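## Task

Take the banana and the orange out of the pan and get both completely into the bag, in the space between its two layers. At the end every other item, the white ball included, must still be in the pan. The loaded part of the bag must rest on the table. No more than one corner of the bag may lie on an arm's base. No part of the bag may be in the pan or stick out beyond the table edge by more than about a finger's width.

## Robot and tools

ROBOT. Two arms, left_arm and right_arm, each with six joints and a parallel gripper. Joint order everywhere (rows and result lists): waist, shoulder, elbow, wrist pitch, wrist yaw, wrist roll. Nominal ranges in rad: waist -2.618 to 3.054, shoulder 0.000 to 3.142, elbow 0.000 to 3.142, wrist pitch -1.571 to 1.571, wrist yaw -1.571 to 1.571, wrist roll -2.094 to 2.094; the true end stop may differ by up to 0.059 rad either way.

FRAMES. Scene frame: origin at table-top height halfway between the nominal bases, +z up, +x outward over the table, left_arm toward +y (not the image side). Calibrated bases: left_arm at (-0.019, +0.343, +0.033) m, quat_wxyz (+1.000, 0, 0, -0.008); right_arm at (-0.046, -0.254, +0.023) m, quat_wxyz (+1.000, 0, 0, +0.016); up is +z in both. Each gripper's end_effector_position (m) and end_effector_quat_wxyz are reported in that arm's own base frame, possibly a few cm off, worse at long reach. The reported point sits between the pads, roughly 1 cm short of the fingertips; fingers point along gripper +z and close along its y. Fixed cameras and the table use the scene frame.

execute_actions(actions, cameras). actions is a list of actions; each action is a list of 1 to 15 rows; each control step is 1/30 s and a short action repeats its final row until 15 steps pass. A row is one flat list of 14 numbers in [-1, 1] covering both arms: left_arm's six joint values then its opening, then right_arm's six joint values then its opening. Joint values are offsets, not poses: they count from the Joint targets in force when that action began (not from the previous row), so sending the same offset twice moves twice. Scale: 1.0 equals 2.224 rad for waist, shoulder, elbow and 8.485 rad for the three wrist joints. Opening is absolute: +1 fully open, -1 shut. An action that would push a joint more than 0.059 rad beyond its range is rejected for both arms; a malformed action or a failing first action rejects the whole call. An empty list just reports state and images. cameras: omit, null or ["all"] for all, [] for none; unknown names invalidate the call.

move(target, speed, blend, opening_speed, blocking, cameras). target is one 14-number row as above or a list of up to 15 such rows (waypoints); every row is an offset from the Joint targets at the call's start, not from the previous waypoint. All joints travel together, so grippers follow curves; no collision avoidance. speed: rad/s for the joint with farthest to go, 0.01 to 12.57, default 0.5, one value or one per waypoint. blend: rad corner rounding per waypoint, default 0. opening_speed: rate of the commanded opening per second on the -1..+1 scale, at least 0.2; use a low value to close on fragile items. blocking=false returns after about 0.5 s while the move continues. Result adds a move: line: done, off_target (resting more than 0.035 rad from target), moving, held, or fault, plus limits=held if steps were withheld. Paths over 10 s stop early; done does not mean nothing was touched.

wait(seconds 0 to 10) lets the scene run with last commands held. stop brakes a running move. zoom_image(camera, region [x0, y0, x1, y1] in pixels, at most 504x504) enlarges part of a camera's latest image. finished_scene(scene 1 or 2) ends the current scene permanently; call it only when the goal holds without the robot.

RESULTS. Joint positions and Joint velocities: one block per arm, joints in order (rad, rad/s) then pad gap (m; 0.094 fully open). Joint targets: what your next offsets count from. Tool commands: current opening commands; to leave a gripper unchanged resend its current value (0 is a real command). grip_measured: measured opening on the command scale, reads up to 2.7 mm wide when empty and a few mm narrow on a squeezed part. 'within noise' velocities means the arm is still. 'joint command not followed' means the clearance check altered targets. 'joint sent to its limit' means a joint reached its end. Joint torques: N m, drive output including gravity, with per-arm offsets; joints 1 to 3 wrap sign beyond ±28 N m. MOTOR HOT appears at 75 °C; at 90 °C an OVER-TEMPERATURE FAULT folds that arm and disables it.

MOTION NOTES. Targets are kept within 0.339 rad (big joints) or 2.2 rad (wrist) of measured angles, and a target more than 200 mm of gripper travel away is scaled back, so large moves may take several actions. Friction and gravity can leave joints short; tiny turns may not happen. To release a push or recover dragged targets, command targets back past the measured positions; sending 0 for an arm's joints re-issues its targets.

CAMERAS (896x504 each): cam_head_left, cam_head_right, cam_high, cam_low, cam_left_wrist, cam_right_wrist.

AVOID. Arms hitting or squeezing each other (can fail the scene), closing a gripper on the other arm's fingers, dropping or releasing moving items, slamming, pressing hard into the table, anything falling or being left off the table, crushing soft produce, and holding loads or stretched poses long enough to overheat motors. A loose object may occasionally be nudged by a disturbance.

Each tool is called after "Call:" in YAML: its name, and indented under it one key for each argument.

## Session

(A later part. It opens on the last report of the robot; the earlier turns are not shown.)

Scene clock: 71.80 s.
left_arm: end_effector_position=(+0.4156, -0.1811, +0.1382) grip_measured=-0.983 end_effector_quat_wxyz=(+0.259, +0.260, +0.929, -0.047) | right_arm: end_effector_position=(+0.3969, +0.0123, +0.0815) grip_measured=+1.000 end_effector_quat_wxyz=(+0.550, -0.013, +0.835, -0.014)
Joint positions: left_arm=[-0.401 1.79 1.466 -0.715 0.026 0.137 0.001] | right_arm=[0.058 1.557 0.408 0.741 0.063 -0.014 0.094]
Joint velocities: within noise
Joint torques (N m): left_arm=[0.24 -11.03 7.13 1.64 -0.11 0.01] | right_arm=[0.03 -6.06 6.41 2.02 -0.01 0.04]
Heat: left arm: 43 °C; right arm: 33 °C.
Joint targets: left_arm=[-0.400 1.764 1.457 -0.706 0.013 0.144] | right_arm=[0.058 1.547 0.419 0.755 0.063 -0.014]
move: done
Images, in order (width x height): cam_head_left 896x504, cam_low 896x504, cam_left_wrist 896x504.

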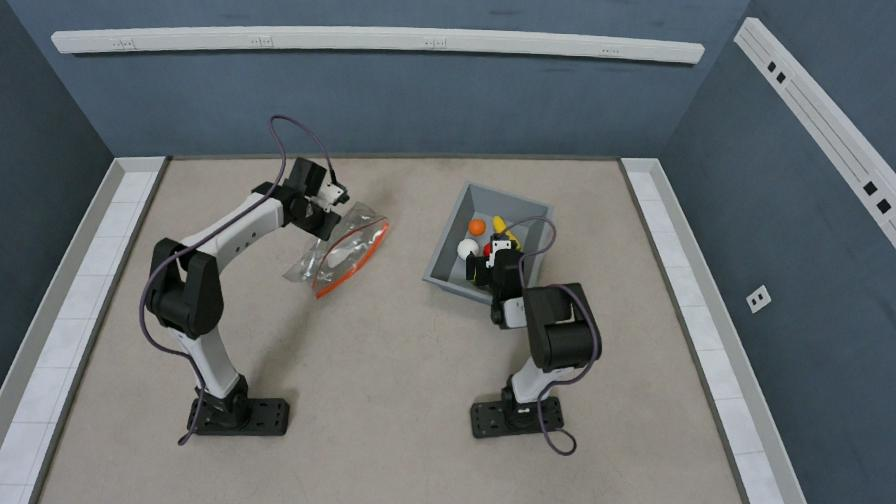

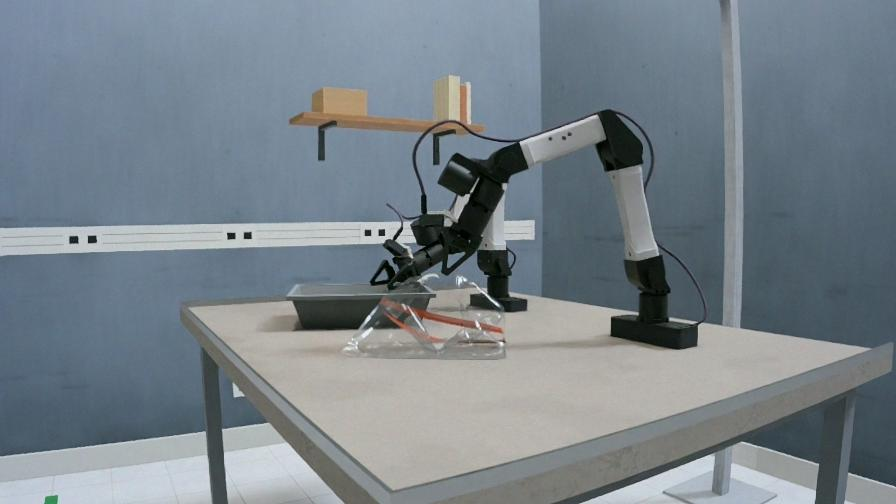

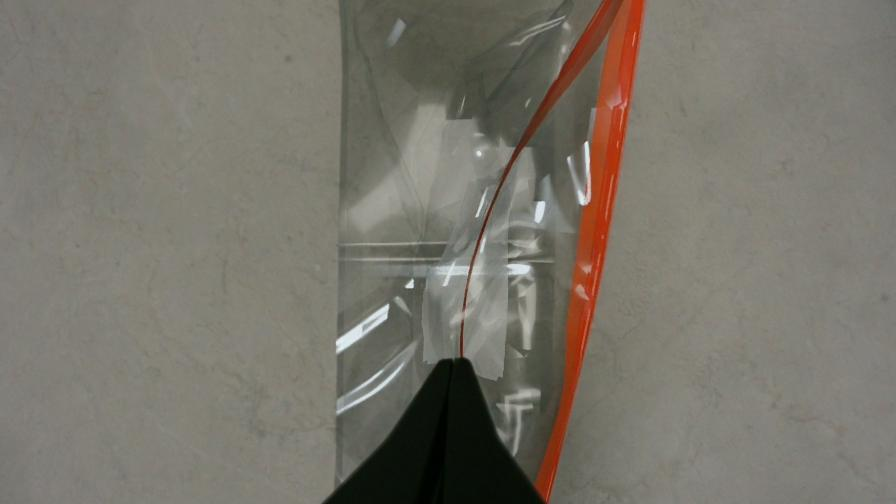

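Call:
move:
  target:
    - [0.01,0.098,0.0337,-0.0066,0,0,-1,0,0,0,0,0,0,1]
    - [0.054,0.196,0.0674,-0.0132,0,0,-1,0,0,0,0,0,0,1]
  speed: 0.25
  cameras: ["cam_left_wrist","cam_low","cam_head_left"]

Call:
zoom_image:
  camera: "cam_low"
  region: [330, 230, 540, 390]

Call:
zoom_image:
  camera: "cam_head_left"
  region: [270, 180, 430, 330]

Scene clock: 74.87 s.
left_arm: end_effector_position=(+0.4304, -0.1302, -0.0012) grip_measured=-0.983 end_effector_quat_wxyz=(+0.083, +0.209, +0.974, -0.019) | right_arm: end_effector_position=(+0.3969, +0.0123, +0.0815) grip_measured=+1.000 end_effector_quat_wxyz=(+0.550, -0.013, +0.835, -0.014)
Joint positions: left_arm=[-0.284 2.184 1.586 -0.804 0.026 0.137 0.001] | right_arm=[0.058 1.557 0.408 0.741 0.063 -0.014 0.094]
Joint velocities: within noise
Joint torques (N m): left_arm=[0.51 -10.1 8.98 0.63 -0.1 0.03] | right_arm=[0.03 -6.08 6.45 2.03 -0.02 0.04]
Heat: left arm: 42 °C; right arm: 34 °C.
Joint targets: left_arm=[-0.280 2.200 1.607 -0.817 0.013 0.144] | right_arm=[0.058 1.547 0.419 0.755 0.063 -0.014]
move: done
Images, in order (width x height): cam_head_left 896x504, cam_low 896x504, cam_left_wrist 896x504.

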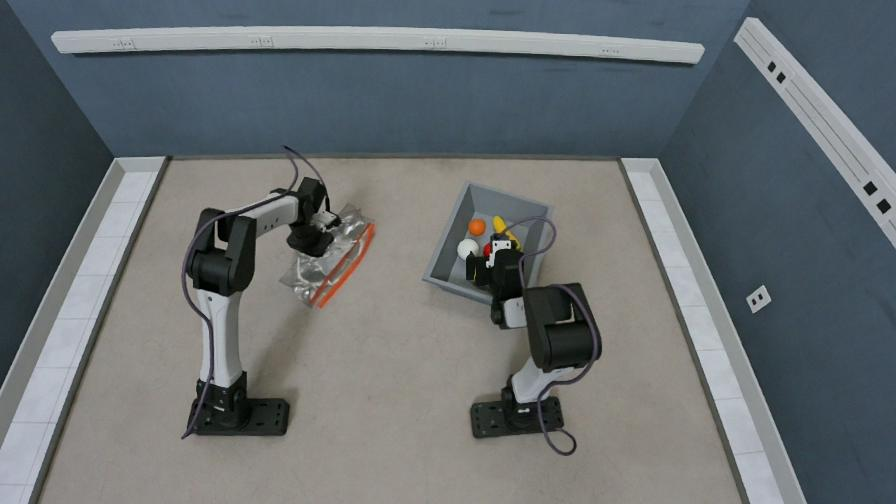

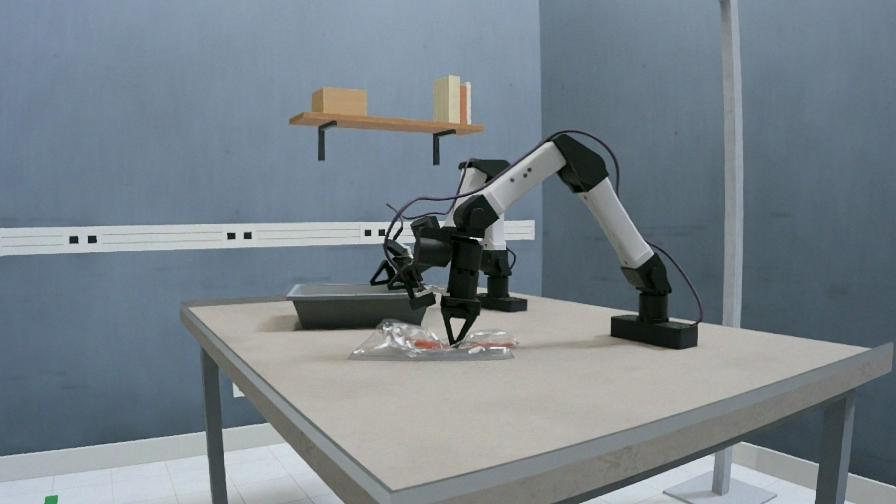

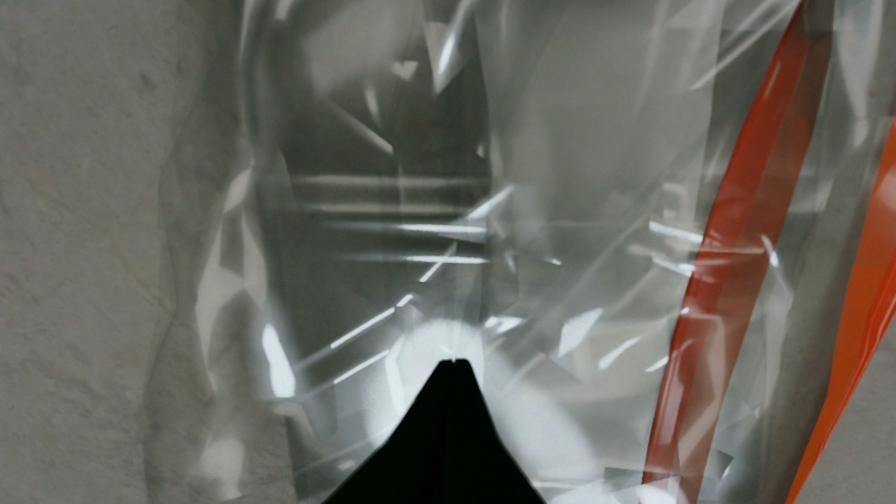

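Scaled by 2.400 from the camera's 896x504 image, which has a finer 1280x720 frame.

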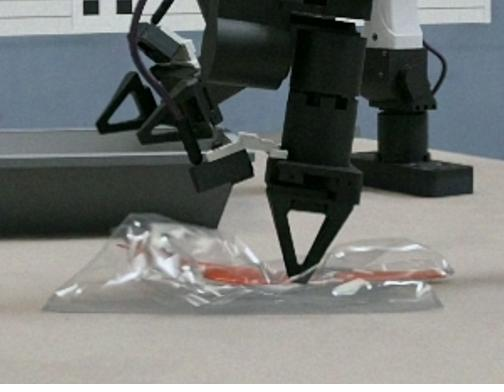

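Scaled by 3.150 from the camera's 896x504 image, which has a finer 1280x720 frame.

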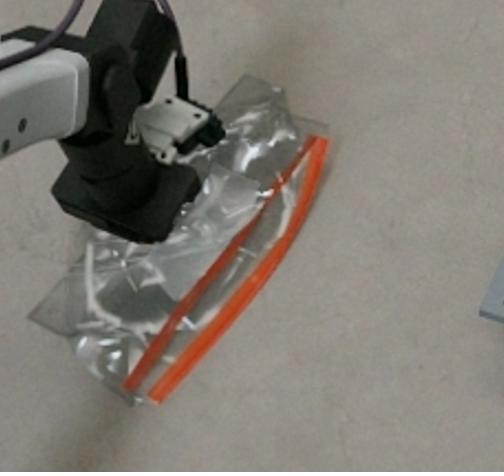

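Call:
move:
  target:
    - [0,0,0,0,0,0,-0.4,0,0,0,0,0,0,1]
    - [0,-0.05,0.06,-0.035,0,0,-0.4,0,0,0,0,0,0,1]
  speed: 0.25
  opening_speed: 1
  cameras: ["cam_left_wrist","cam_low","cam_head_left"]

Call:
zoom_image:
  camera: "cam_low"
  region: [330, 230, 540, 390]

Call:
zoom_image:
  camera: "cam_head_left"
  region: [270, 180, 430, 330]

Scene clock: 77.93 s.
left_arm: end_effector_position=(+0.4057, -0.1229, +0.0534) grip_measured=-0.402 end_effector_quat_wxyz=(+0.033, +0.209, +0.977, -0.016) | right_arm: end_effector_position=(+0.3969, +0.0123, +0.0815) grip_measured=+1.000 end_effector_quat_wxyz=(+0.550, -0.013, +0.835, -0.014)
Joint positions: left_arm=[-0.284 2.12 1.721 -1.102 0.026 0.137 0.028] | right_arm=[0.058 1.557 0.408 0.741 0.063 -0.014 0.094]
Joint velocities: within noise
Joint torques (N m): left_arm=[0.47 -13.44 8.95 0.42 -0.09 0.02] | right_arm=[0.02 -6.09 6.42 2.02 -0.01 0.04]
Heat: left arm: 42 °C; right arm: 34 °C.
Joint targets: left_arm=[-0.280 2.089 1.740 -1.115 0.013 0.144] | right_arm=[0.058 1.547 0.419 0.755 0.063 -0.014]
move: done
Images, in order (width x height): cam_head_left 896x504, cam_low 896x504, cam_left_wrist 896x504.

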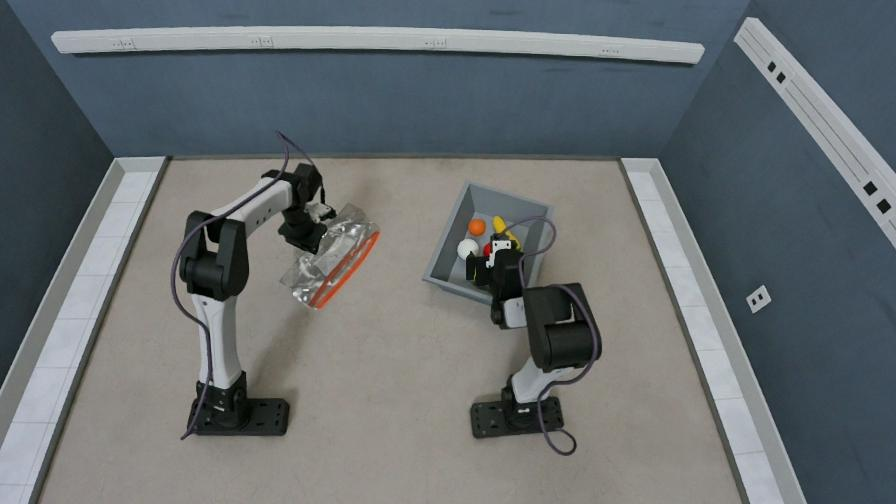

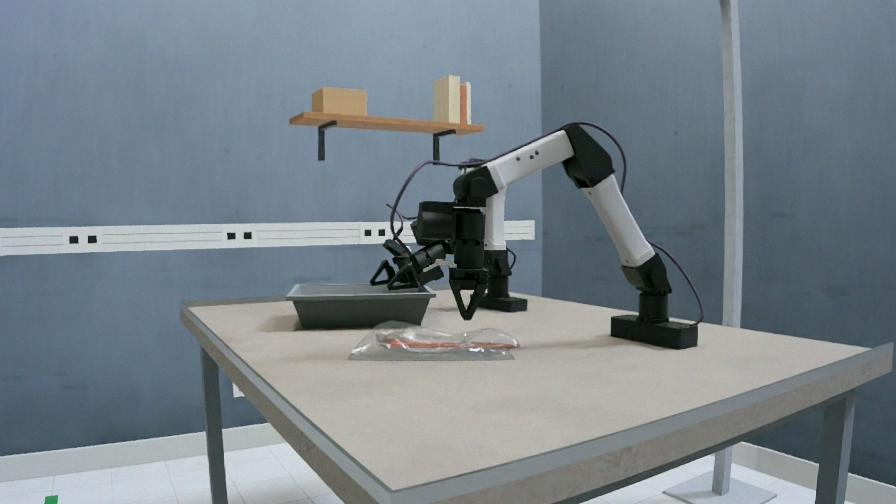

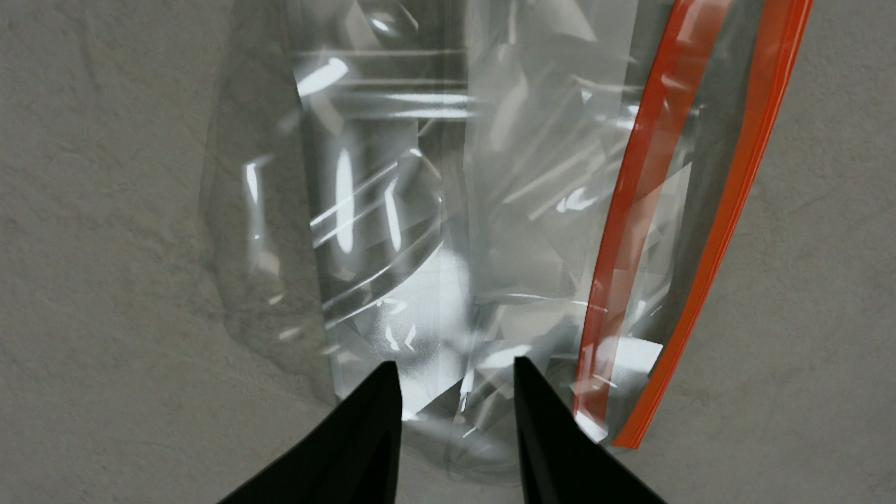

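Scaled by 2.400 from the camera's 896x504 image, which has a finer 1280x720 frame.

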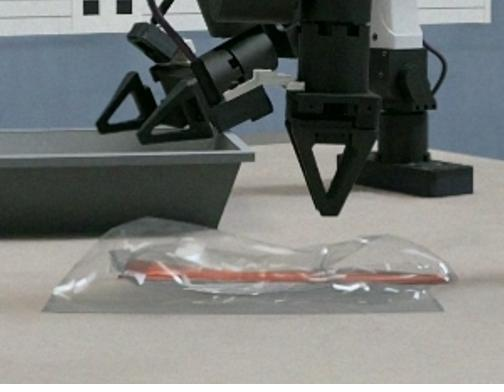

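Scaled by 3.150 from the camera's 896x504 image, which has a finer 1280x720 frame.

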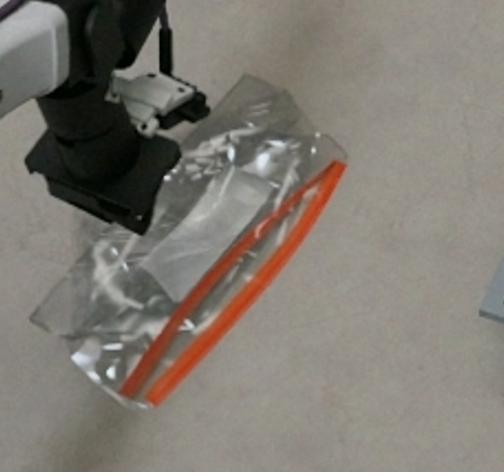

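Call:
zoom_image:
  camera: "cam_left_wrist"
  region: [540, 120, 840, 290]

Call:
zoom_image:
  camera: "cam_left_wrist"
  region: [540, 300, 720, 470]

Call:
zoom_image:
  camera: "cam_low"
  region: [340, 310, 530, 370]

Scaled by 1.680 from the camera's 896x504 image, which has a finer 1280x720 frame.

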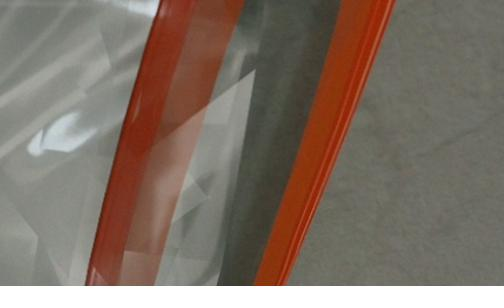

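Scaled by 2.800 from the camera's 896x504 image, which has a finer 1280x720 frame.

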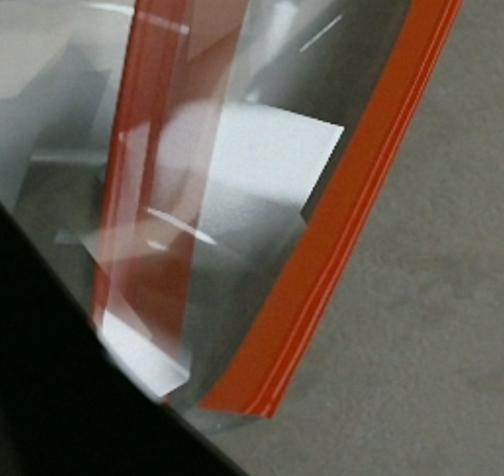

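Scaled by 2.653 from the camera's 896x504 image, which has a finer 1280x720 frame.

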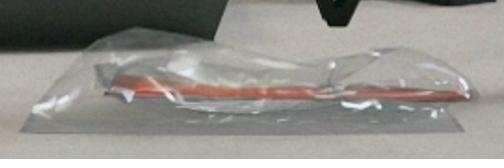

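Call:
move:
  target: [-0.0692,-0.0445,-0.1052,0.0104,0,-0.0193,-0.1,0,0,0,0,0,0,1]
  speed: 0.4
  opening_speed: 1.5
  cameras: ["cam_left_wrist"]

Scene clock: 81.37 s.
left_arm: end_effector_position=(+0.3478, -0.1653, +0.0385) grip_measured=-0.102 end_effector_quat_wxyz=(+0.010, +0.211, +0.977, -0.015) | right_arm: end_effector_position=(+0.3969, +0.0123, +0.0815) grip_measured=+1.000 end_effector_quat_wxyz=(+0.550, -0.013, +0.835, -0.014)
Joint positions: left_arm=[-0.432 2.023 1.516 -1.037 0.025 -0.007 0.042] | right_arm=[0.058 1.557 0.408 0.741 0.063 -0.014 0.094]
Joint velocities: within noise
Joint torques (N m): left_arm=[0.08 -12.63 5.87 0.58 -0.09 -0.16] | right_arm=[0.03 -6.11 6.41 2.03 -0.01 0.04]
Heat: left arm: 42 °C; right arm: 34 °C.
Joint targets: left_arm=[-0.434 1.990 1.506 -1.026 0.013 -0.019] | right_arm=[0.058 1.547 0.419 0.755 0.063 -0.014]
move: done
Images, in order (width x height): cam_left_wrist 896x504.

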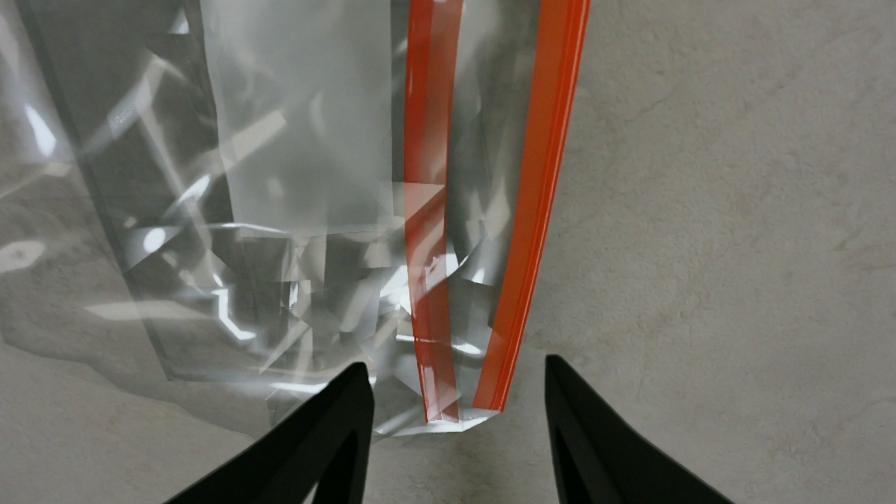

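Call:
zoom_image:
  camera: "cam_left_wrist"
  region: [360, 100, 620, 260]

Call:
zoom_image:
  camera: "cam_left_wrist"
  region: [360, 250, 620, 450]

Scaled by 1.938 from the camera's 896x504 image, which has a finer 1280x720 frame.

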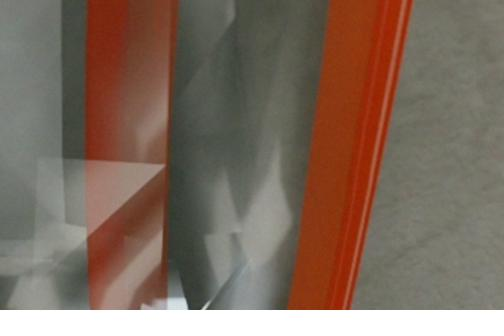

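Scaled by 1.938 from the camera's 896x504 image, which has a finer 1280x720 frame.

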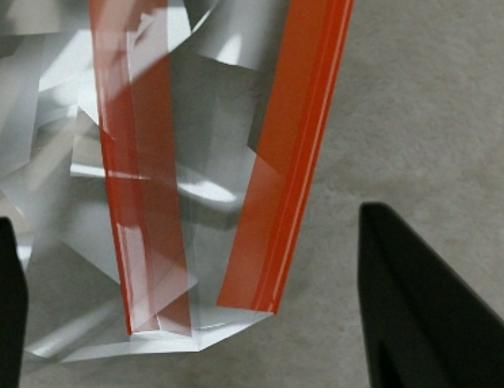

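Call:
move:
  target:
    - [0.0105,0,0,0,0,0,-0.1,0,0,0,0,0,0,1]
    - [0.0105,0.0306,-0.0523,0.0215,0,0,-0.1,0,0,0,0,0,0,1]
  speed: 0.2
  cameras: ["cam_left_wrist"]

Scene clock: 84.17 s.
left_arm: end_effector_position=(+0.3549, -0.1609, +0.0045) grip_measured=-0.102 end_effector_quat_wxyz=(+0.033, +0.202, +0.979, -0.020) | right_arm: end_effector_position=(+0.3969, +0.0123, +0.0815) grip_measured=+1.000 end_effector_quat_wxyz=(+0.550, -0.013, +0.835, -0.014)
Joint positions: left_arm=[-0.414 2.042 1.399 -0.855 0.025 -0.009 0.042] | right_arm=[0.058 1.557 0.408 0.741 0.063 -0.014 0.094]
Joint velocities: within noise
Joint torques (N m): left_arm=[0.49 -8.76 5.82 0.66 -0.1 -0.15] | right_arm=[0.05 -6.08 6.43 2.02 -0.01 0.04]
Heat: left arm: 42 °C; right arm: 34 °C.
Joint targets: left_arm=[-0.411 2.058 1.390 -0.844 0.013 -0.019] | right_arm=[0.058 1.547 0.419 0.755 0.063 -0.014]
move: done
Images, in order (width x height): cam_left_wrist 896x504.

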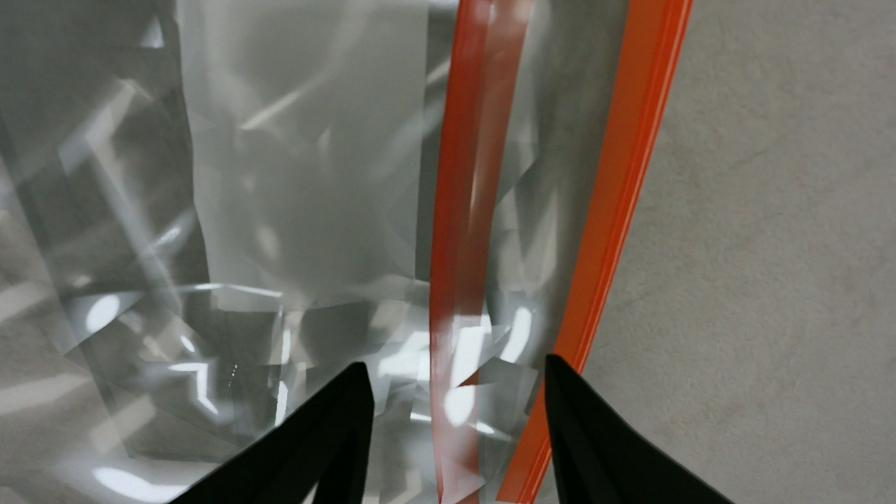

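Call:
move:
  target:
    - [0.006,0,0,0,0,0,-0.1,0,0,0,0,0,0,1]
    - [0.006,0.0112,-0.0193,0.008,0,0,-0.1,0,0,0,0,0,0,1]
  speed: 0.12
  cameras: ["cam_left_wrist"]

Scene clock: 85.80 s.
left_arm: end_effector_position=(+0.3558, -0.1568, -0.0129) grip_measured=-0.102 end_effector_quat_wxyz=(+0.034, +0.197, +0.980, -0.020) | right_arm: end_effector_position=(+0.3969, +0.0123, +0.0815) grip_measured=+1.000 end_effector_quat_wxyz=(+0.550, -0.013, +0.835, -0.014)
Joint positions: left_arm=[-0.404 2.065 1.357 -0.787 0.025 -0.009 0.042] | right_arm=[0.058 1.557 0.408 0.741 0.063 -0.014 0.094]
Joint velocities: within noise
Joint torques (N m): left_arm=[0.69 -8.68 5.6 0.69 -0.1 -0.14] | right_arm=[0.03 -6.09 6.43 2.03 -0.01 0.04]
Heat: left arm: 42 °C; right arm: 34 °C.
Joint targets: left_arm=[-0.397 2.083 1.347 -0.776 0.013 -0.019] | right_arm=[0.058 1.547 0.419 0.755 0.063 -0.014]
move: done
Images, in order (width x height): cam_left_wrist 896x504.

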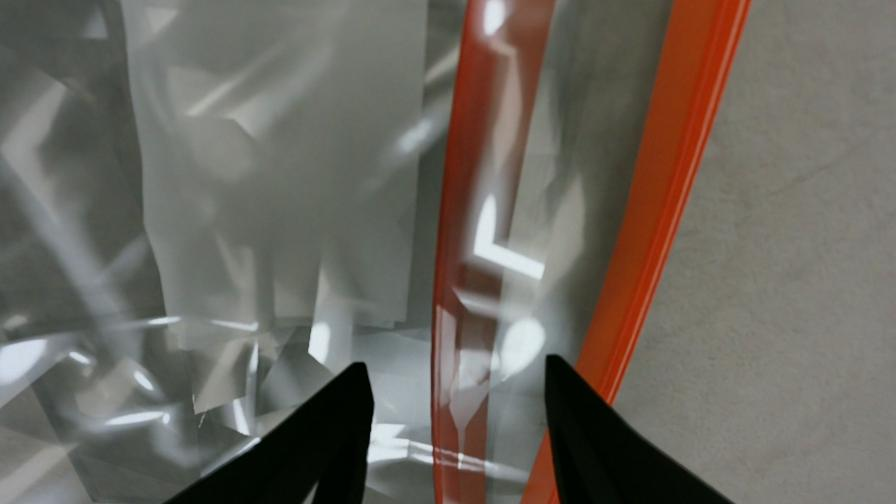

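Call:
move:
  target:
    - [0,0.004,-0.0055,0.002,0,0,-0.1,0,0,0,0,0,0,1]
    - [0,0.004,-0.0055,0.002,0,0,-1,0,0,0,0,0,0,1]
  speed: 0.12
  opening_speed: 0.4
  cameras: ["cam_left_wrist"]

Call:
zoom_image:
  camera: "cam_left_wrist"
  region: [300, 200, 700, 504]

Scene clock: 93.07 s.
left_arm: end_effector_position=(+0.3592, -0.1546, -0.0146) grip_measured=-0.976 end_effector_quat_wxyz=(+0.042, +0.195, +0.980, -0.015) | right_arm: end_effector_position=(+0.3969, +0.0123, +0.0815) grip_measured=+1.000 end_effector_quat_wxyz=(+0.550, -0.013, +0.835, -0.014)
Joint positions: left_arm=[-0.401 2.065 1.349 -0.767 0.013 -0.009 0.001] | right_arm=[0.058 1.557 0.408 0.741 0.063 -0.014 0.094]
Joint velocities: within noise
Joint torques (N m): left_arm=[0.5 -7.98 5.08 0.7 0.03 -0.14] | right_arm=[0.05 -6.06 6.43 2.03 -0.01 0.04]
Heat: left arm: 40 °C; right arm: 34 °C.
Joint targets: left_arm=[-0.397 2.092 1.335 -0.759 0.013 -0.019] | right_arm=[0.058 1.547 0.419 0.755 0.063 -0.014]
move: done
Images, in order (width x height): cam_left_wrist 896x504.

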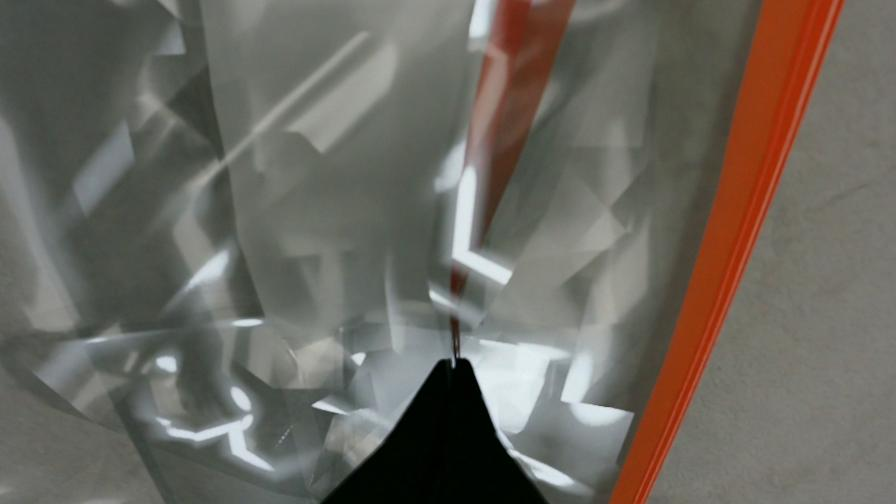

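Scaled by 1.260 from the camera's 896x504 image, which has a finer 1280x720 frame.

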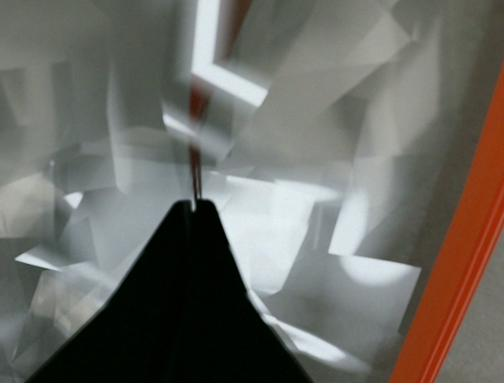

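Call:
move:
  target:
    - [0,-0.02,0.03,-0.012,0,0,-1,0,0,0,0,0,0,1]
    - [0,-0.0899,0.0832,-0.0331,0,0,-1,0,0,0,0,0,0,1]
  speed: 0.15
  cameras: ["cam_left_wrist","cam_low","cam_head_left"]

Call:
zoom_image:
  camera: "cam_low"
  region: [330, 230, 540, 390]

Call:
zoom_image:
  camera: "cam_head_left"
  region: [270, 180, 430, 330]

Scene clock: 96.07 s.
left_arm: end_effector_position=(+0.3574, -0.1538, +0.0734) grip_measured=-0.977 end_effector_quat_wxyz=(+0.060, +0.195, +0.979, -0.019) | right_arm: end_effector_position=(+0.3969, +0.0123, +0.0815) grip_measured=+1.000 end_effector_quat_wxyz=(+0.550, -0.013, +0.835, -0.014)
Joint positions: left_arm=[-0.401 1.918 1.501 -1.027 0.013 -0.009 0.001] | right_arm=[0.058 1.557 0.408 0.741 0.063 -0.014 0.094]
Joint velocities: within noise
Joint torques (N m): left_arm=[0.49 -11.45 9.02 0.54 0.02 -0.13] | right_arm=[0.03 -6.08 6.42 2.02 -0.01 0.04]
Heat: left arm: 40 °C; right arm: 35 °C.
Joint targets: left_arm=[-0.397 1.892 1.520 -1.040 0.013 -0.019] | right_arm=[0.058 1.547 0.419 0.755 0.063 -0.014]
move: done
Images, in order (width x height): cam_head_left 896x504, cam_low 896x504, cam_left_wrist 896x504.

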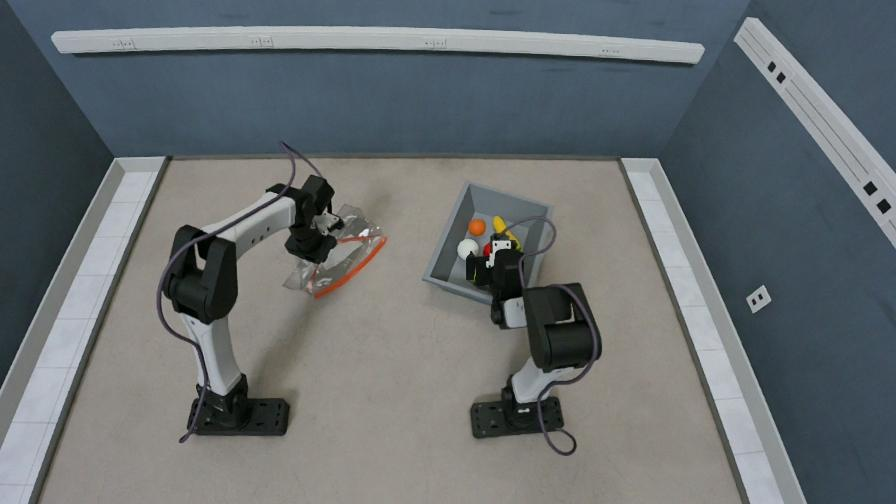

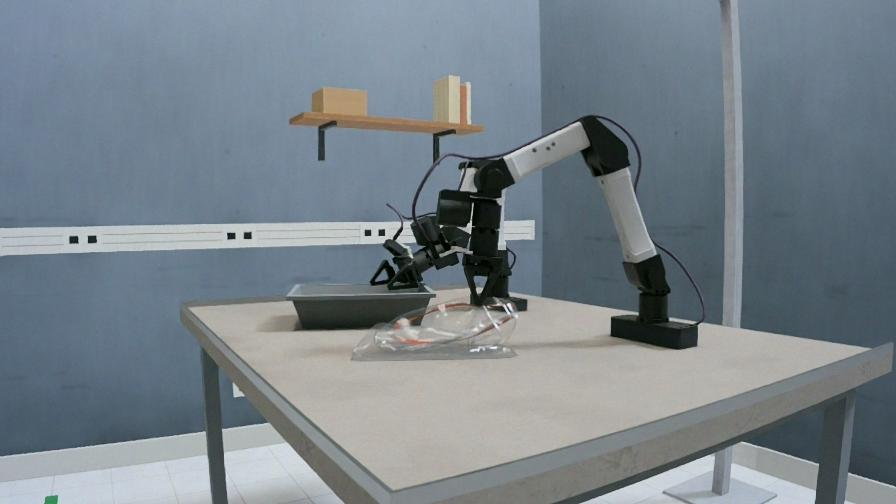

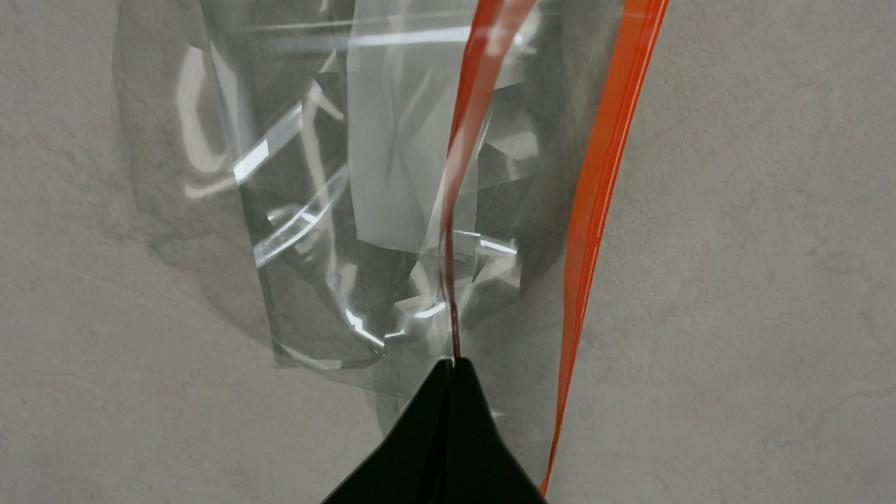

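Scaled by 2.400 from the camera's 896x504 image, which has a finer 1280x720 frame.

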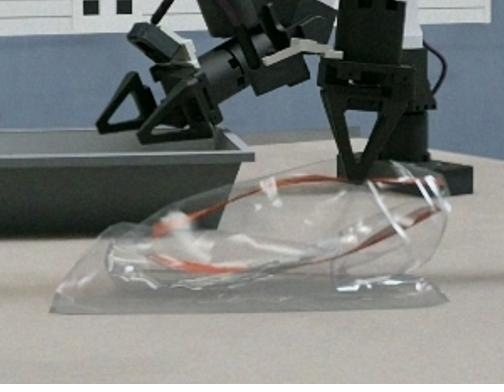

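Scaled by 3.150 from the camera's 896x504 image, which has a finer 1280x720 frame.

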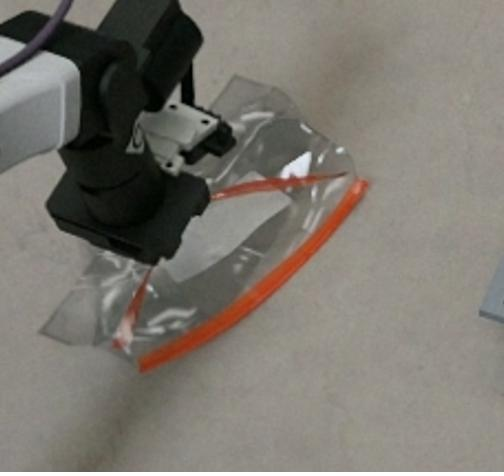

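Call:
move:
  target: [0,-0.112,-0.1659,0.0495,0,0,-1,0,0,0,0,0,0,1]
  speed: 0.2
  cameras: ["cam_left_wrist","cam_low","cam_head_left","cam_right_wrist"]

Call:
zoom_image:
  camera: "cam_low"
  region: [330, 230, 540, 390]

Call:
zoom_image:
  camera: "cam_head_left"
  region: [270, 170, 450, 330]

Scene clock: 99.33 s.
left_arm: end_effector_position=(+0.3604, -0.1551, +0.0863) grip_measured=-0.977 end_effector_quat_wxyz=(+0.209, +0.192, +0.958, -0.050) | right_arm: end_effector_position=(+0.3969, +0.0123, +0.0815) grip_measured=+1.000 end_effector_quat_wxyz=(+0.550, -0.013, +0.835, -0.014)
Joint positions: left_arm=[-0.401 1.669 1.162 -0.63 0.013 -0.009 0.001] | right_arm=[0.058 1.557 0.408 0.741 0.063 -0.014 0.094]
Joint velocities: within noise
Joint torques (N m): left_arm=[0.47 -9.7 6.58 1.47 0.03 -0.14] | right_arm=[0.06 -6.08 6.42 2.03 -0.01 0.05]
Heat: left arm: 40 °C; right arm: 35 °C.
Joint targets: left_arm=[-0.397 1.642 1.151 -0.620 0.013 -0.019] | right_arm=[0.058 1.547 0.419 0.755 0.063 -0.014]
move: done
Images, in order (width x height): cam_head_left 896x504, cam_low 896x504, cam_left_wrist 896x504, cam_right_wrist 896x504.

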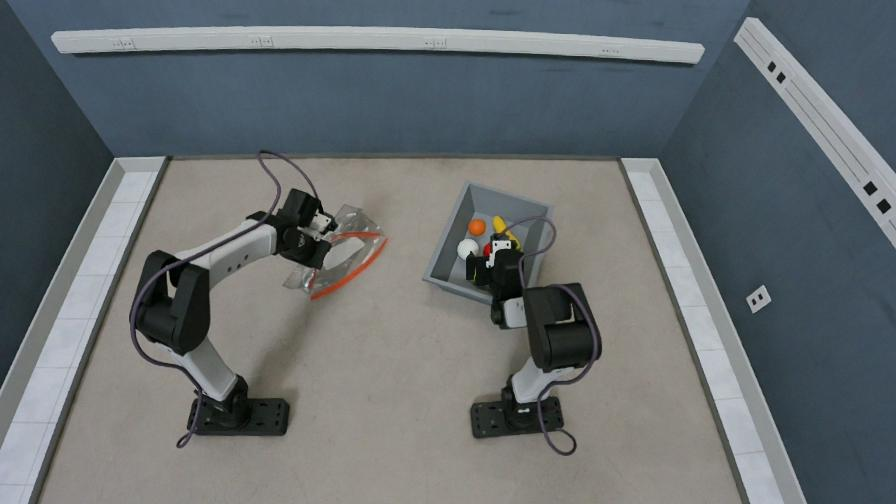

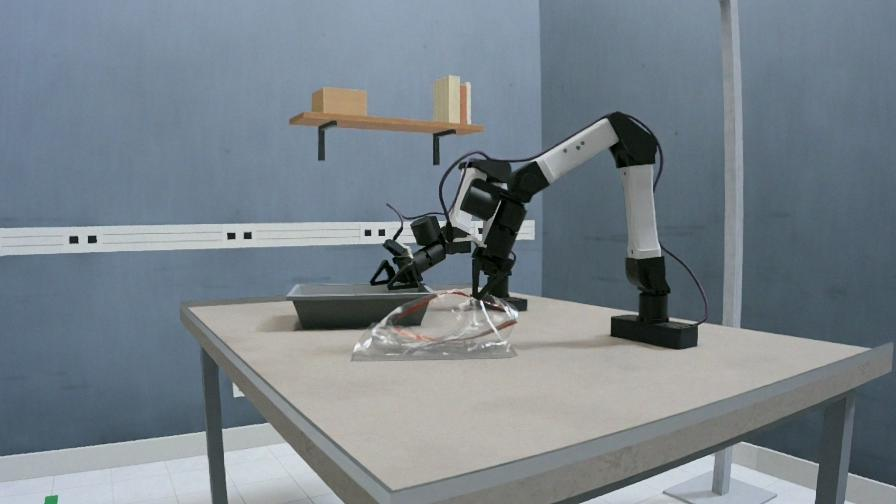

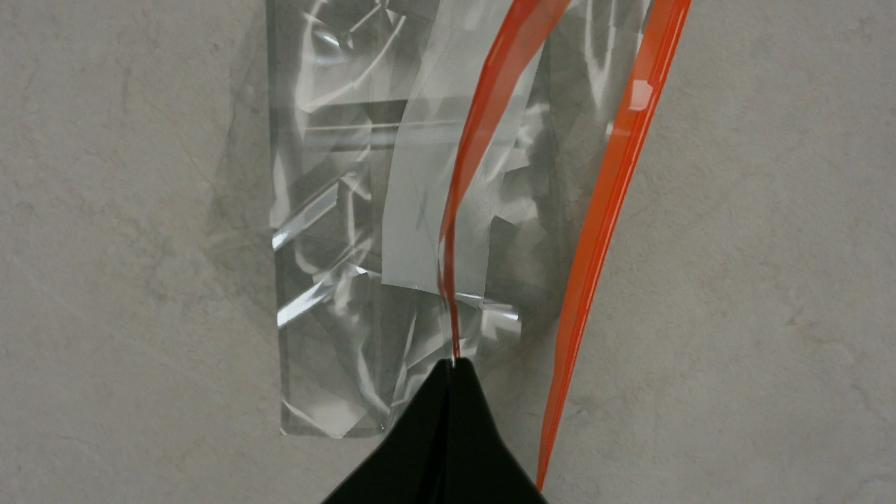

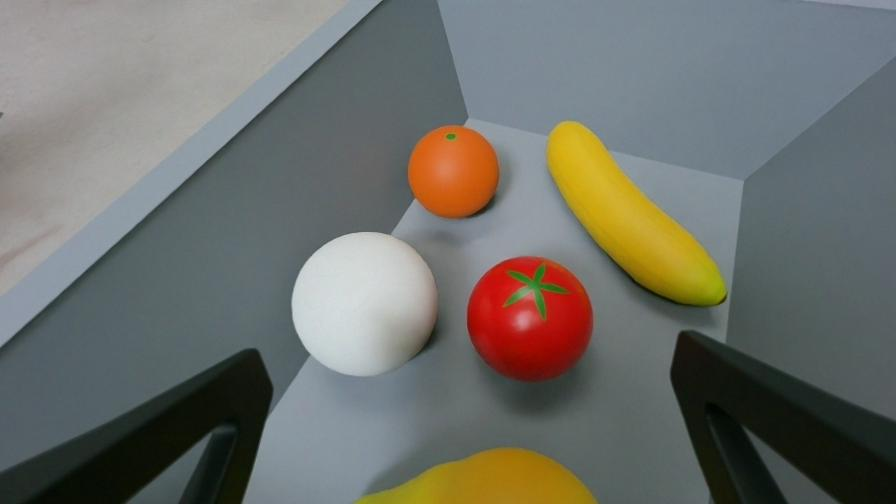

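Scaled by 2.400 from the camera's 896x504 image, which has a finer 1280x720 frame.

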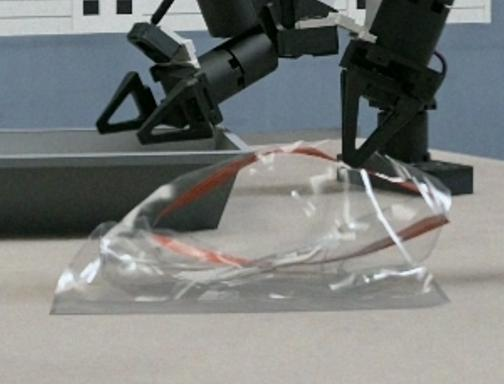

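Scaled by 2.800 from the camera's 896x504 image, which has a finer 1280x720 frame.

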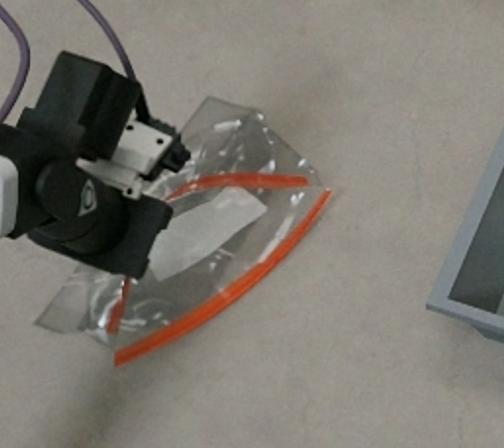

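Call:
move:
  target:
    - [0,0,0,0,0,0,-1,-0.0207,0.1879,0.5306,-0.165,-0.0074,0.2362,0.6]
    - [0,0,0,0,0,0,-1,-0.0207,0.3952,0.8071,-0.2185,-0.0074,0.2362,0.6]
  speed: [1.0,0.6]
  blend: [0.1,0]
  cameras: ["cam_right_wrist","cam_head_left"]

Scene clock: 106.17 s.
left_arm: end_effector_position=(+0.3607, -0.1552, +0.0864) grip_measured=-0.977 end_effector_quat_wxyz=(+0.210, +0.192, +0.958, -0.050) | right_arm: end_effector_position=(+0.5300, +0.0088, +0.0539) grip_measured=+0.601 end_effector_quat_wxyz=(+0.070, +0.825, +0.551, +0.103)
Joint positions: left_arm=[-0.401 1.669 1.162 -0.629 0.013 -0.009 0.001] | right_arm=[0.019 2.414 2.186 -1.094 0.008 1.983 0.075]
Joint velocities: within noise
Joint torques (N m): left_arm=[0.51 -9.63 6.56 1.47 0.02 -0.15] | right_arm=[-0.7 -11.89 9.03 0.58 -0.06 0.12]
Heat: left arm: 40 °C; right arm: 34 °C.
Joint targets: left_arm=[-0.397 1.642 1.151 -0.620 0.013 -0.019] | right_arm=[0.012 2.426 2.214 -1.099 0.000 1.990]
move: done
Images, in order (width x height): cam_head_left 896x504, cam_right_wrist 896x504.

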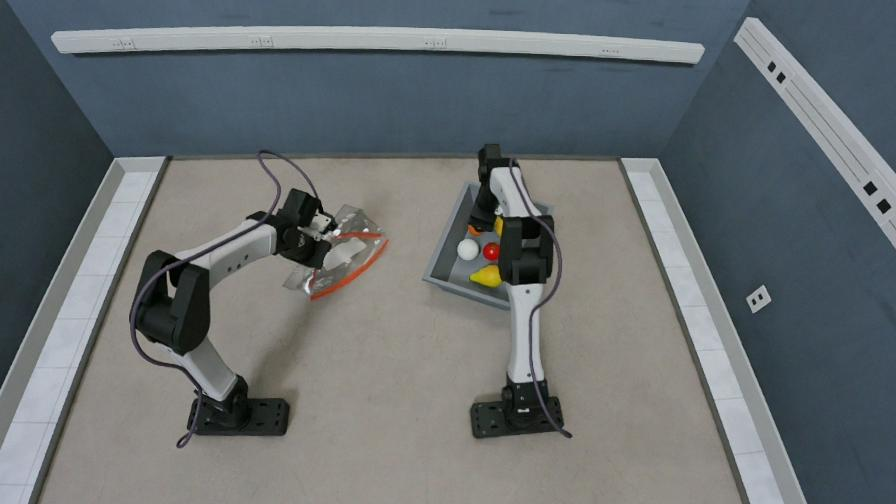

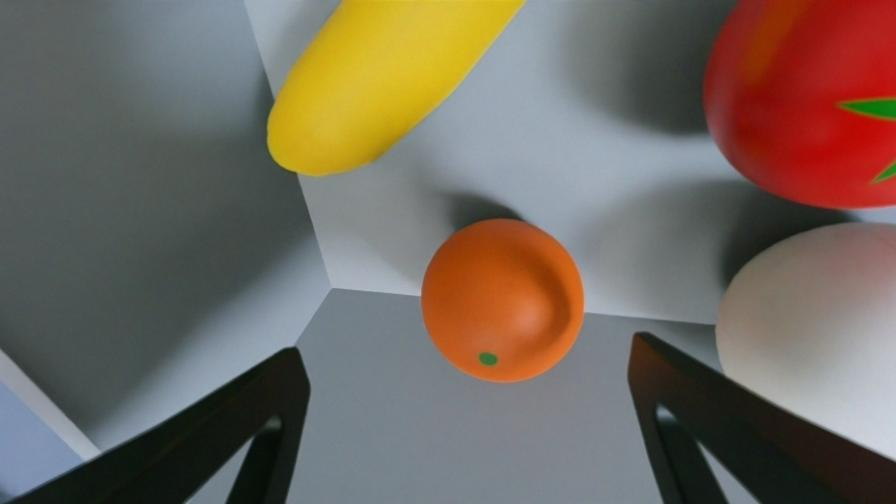

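Call:
move:
  target:
    - [0,0,0,0,0,0,-1,0.0153,0,0,0,0,0,0.6]
    - [0,0,0,0,0,0,-1,0.0153,0.0409,0.0371,-0.006,0,0,0.6]
  speed: 0.25
  cameras: ["cam_right_wrist"]

Scene clock: 108.13 s.
left_arm: end_effector_position=(+0.3607, -0.1552, +0.0864) grip_measured=-0.977 end_effector_quat_wxyz=(+0.210, +0.192, +0.958, -0.050) | right_arm: end_effector_position=(+0.5308, +0.0222, +0.0295) grip_measured=+0.601 end_effector_quat_wxyz=(+0.053, +0.821, +0.563, +0.079)
Joint positions: left_arm=[-0.401 1.669 1.162 -0.629 0.013 -0.009 0.001] | right_arm=[0.044 2.506 2.27 -1.144 0.007 1.983 0.075]
Joint velocities: within noise
Joint torques (N m): left_arm=[0.51 -9.69 6.61 1.47 0.01 -0.14] | right_arm=[0.13 -12.42 8.91 0.46 -0.05 0.12]
Heat: left arm: 40 °C; right arm: 34 °C.
Joint targets: left_arm=[-0.397 1.642 1.151 -0.620 0.013 -0.019] | right_arm=[0.046 2.517 2.296 -1.150 0.000 1.990]
move: done
Images, in order (width x height): cam_right_wrist 896x504.

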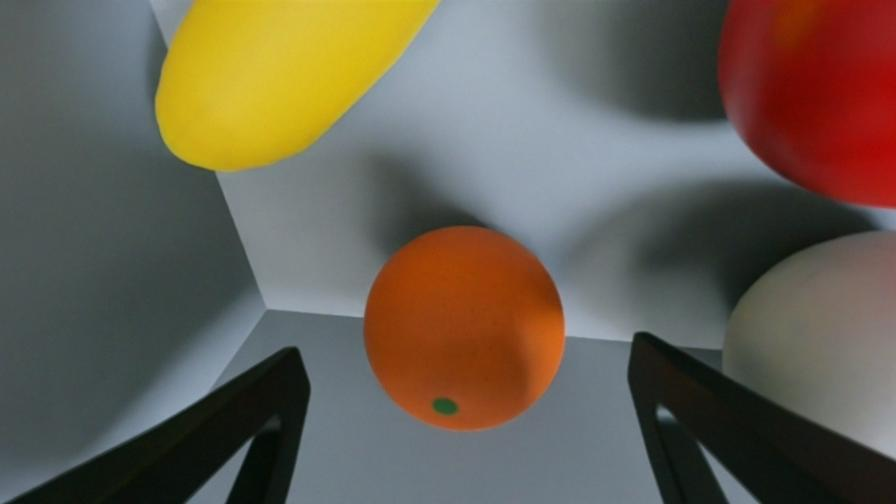

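Call:
move:
  target:
    - [0,0,0,0,0,0,-1,0,0.037,0.034,-0.0055,0,0,0.6]
    - [0,0,0,0,0,0,-1,0,0.037,0.034,-0.0055,0,0,0.12]
  speed: 0.2
  opening_speed: 0.5
  cameras: ["cam_right_wrist"]

Scene clock: 110.57 s.
left_arm: end_effector_position=(+0.3607, -0.1552, +0.0864) grip_measured=-0.977 end_effector_quat_wxyz=(+0.210, +0.192, +0.958, -0.050) | right_arm: end_effector_position=(+0.5302, +0.0222, +0.0089) grip_measured=+0.121 end_effector_quat_wxyz=(+0.040, +0.823, +0.564, +0.057)
Joint positions: left_arm=[-0.401 1.669 1.162 -0.629 0.013 -0.009 0.001] | right_arm=[0.044 2.587 2.346 -1.191 0.007 1.983 0.053]
Joint velocities: within noise
Joint torques (N m): left_arm=[0.44 -9.68 6.57 1.46 0.02 -0.14] | right_arm=[0.21 -12.57 8.79 0.38 -0.04 0.11]
Heat: left arm: 40 °C; right arm: 35 °C.
Joint targets: left_arm=[-0.397 1.642 1.151 -0.620 0.013 -0.019] | right_arm=[0.046 2.599 2.372 -1.197 0.000 1.990]
move: done
Images, in order (width x height): cam_right_wrist 896x504.

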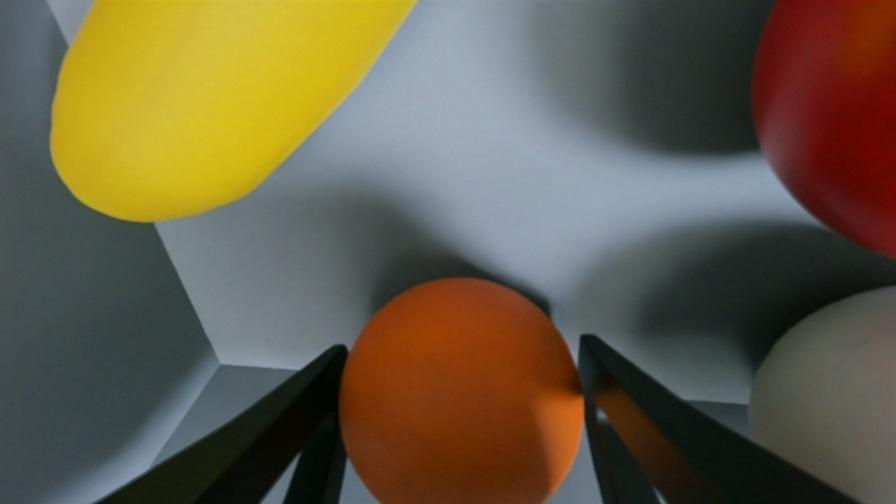

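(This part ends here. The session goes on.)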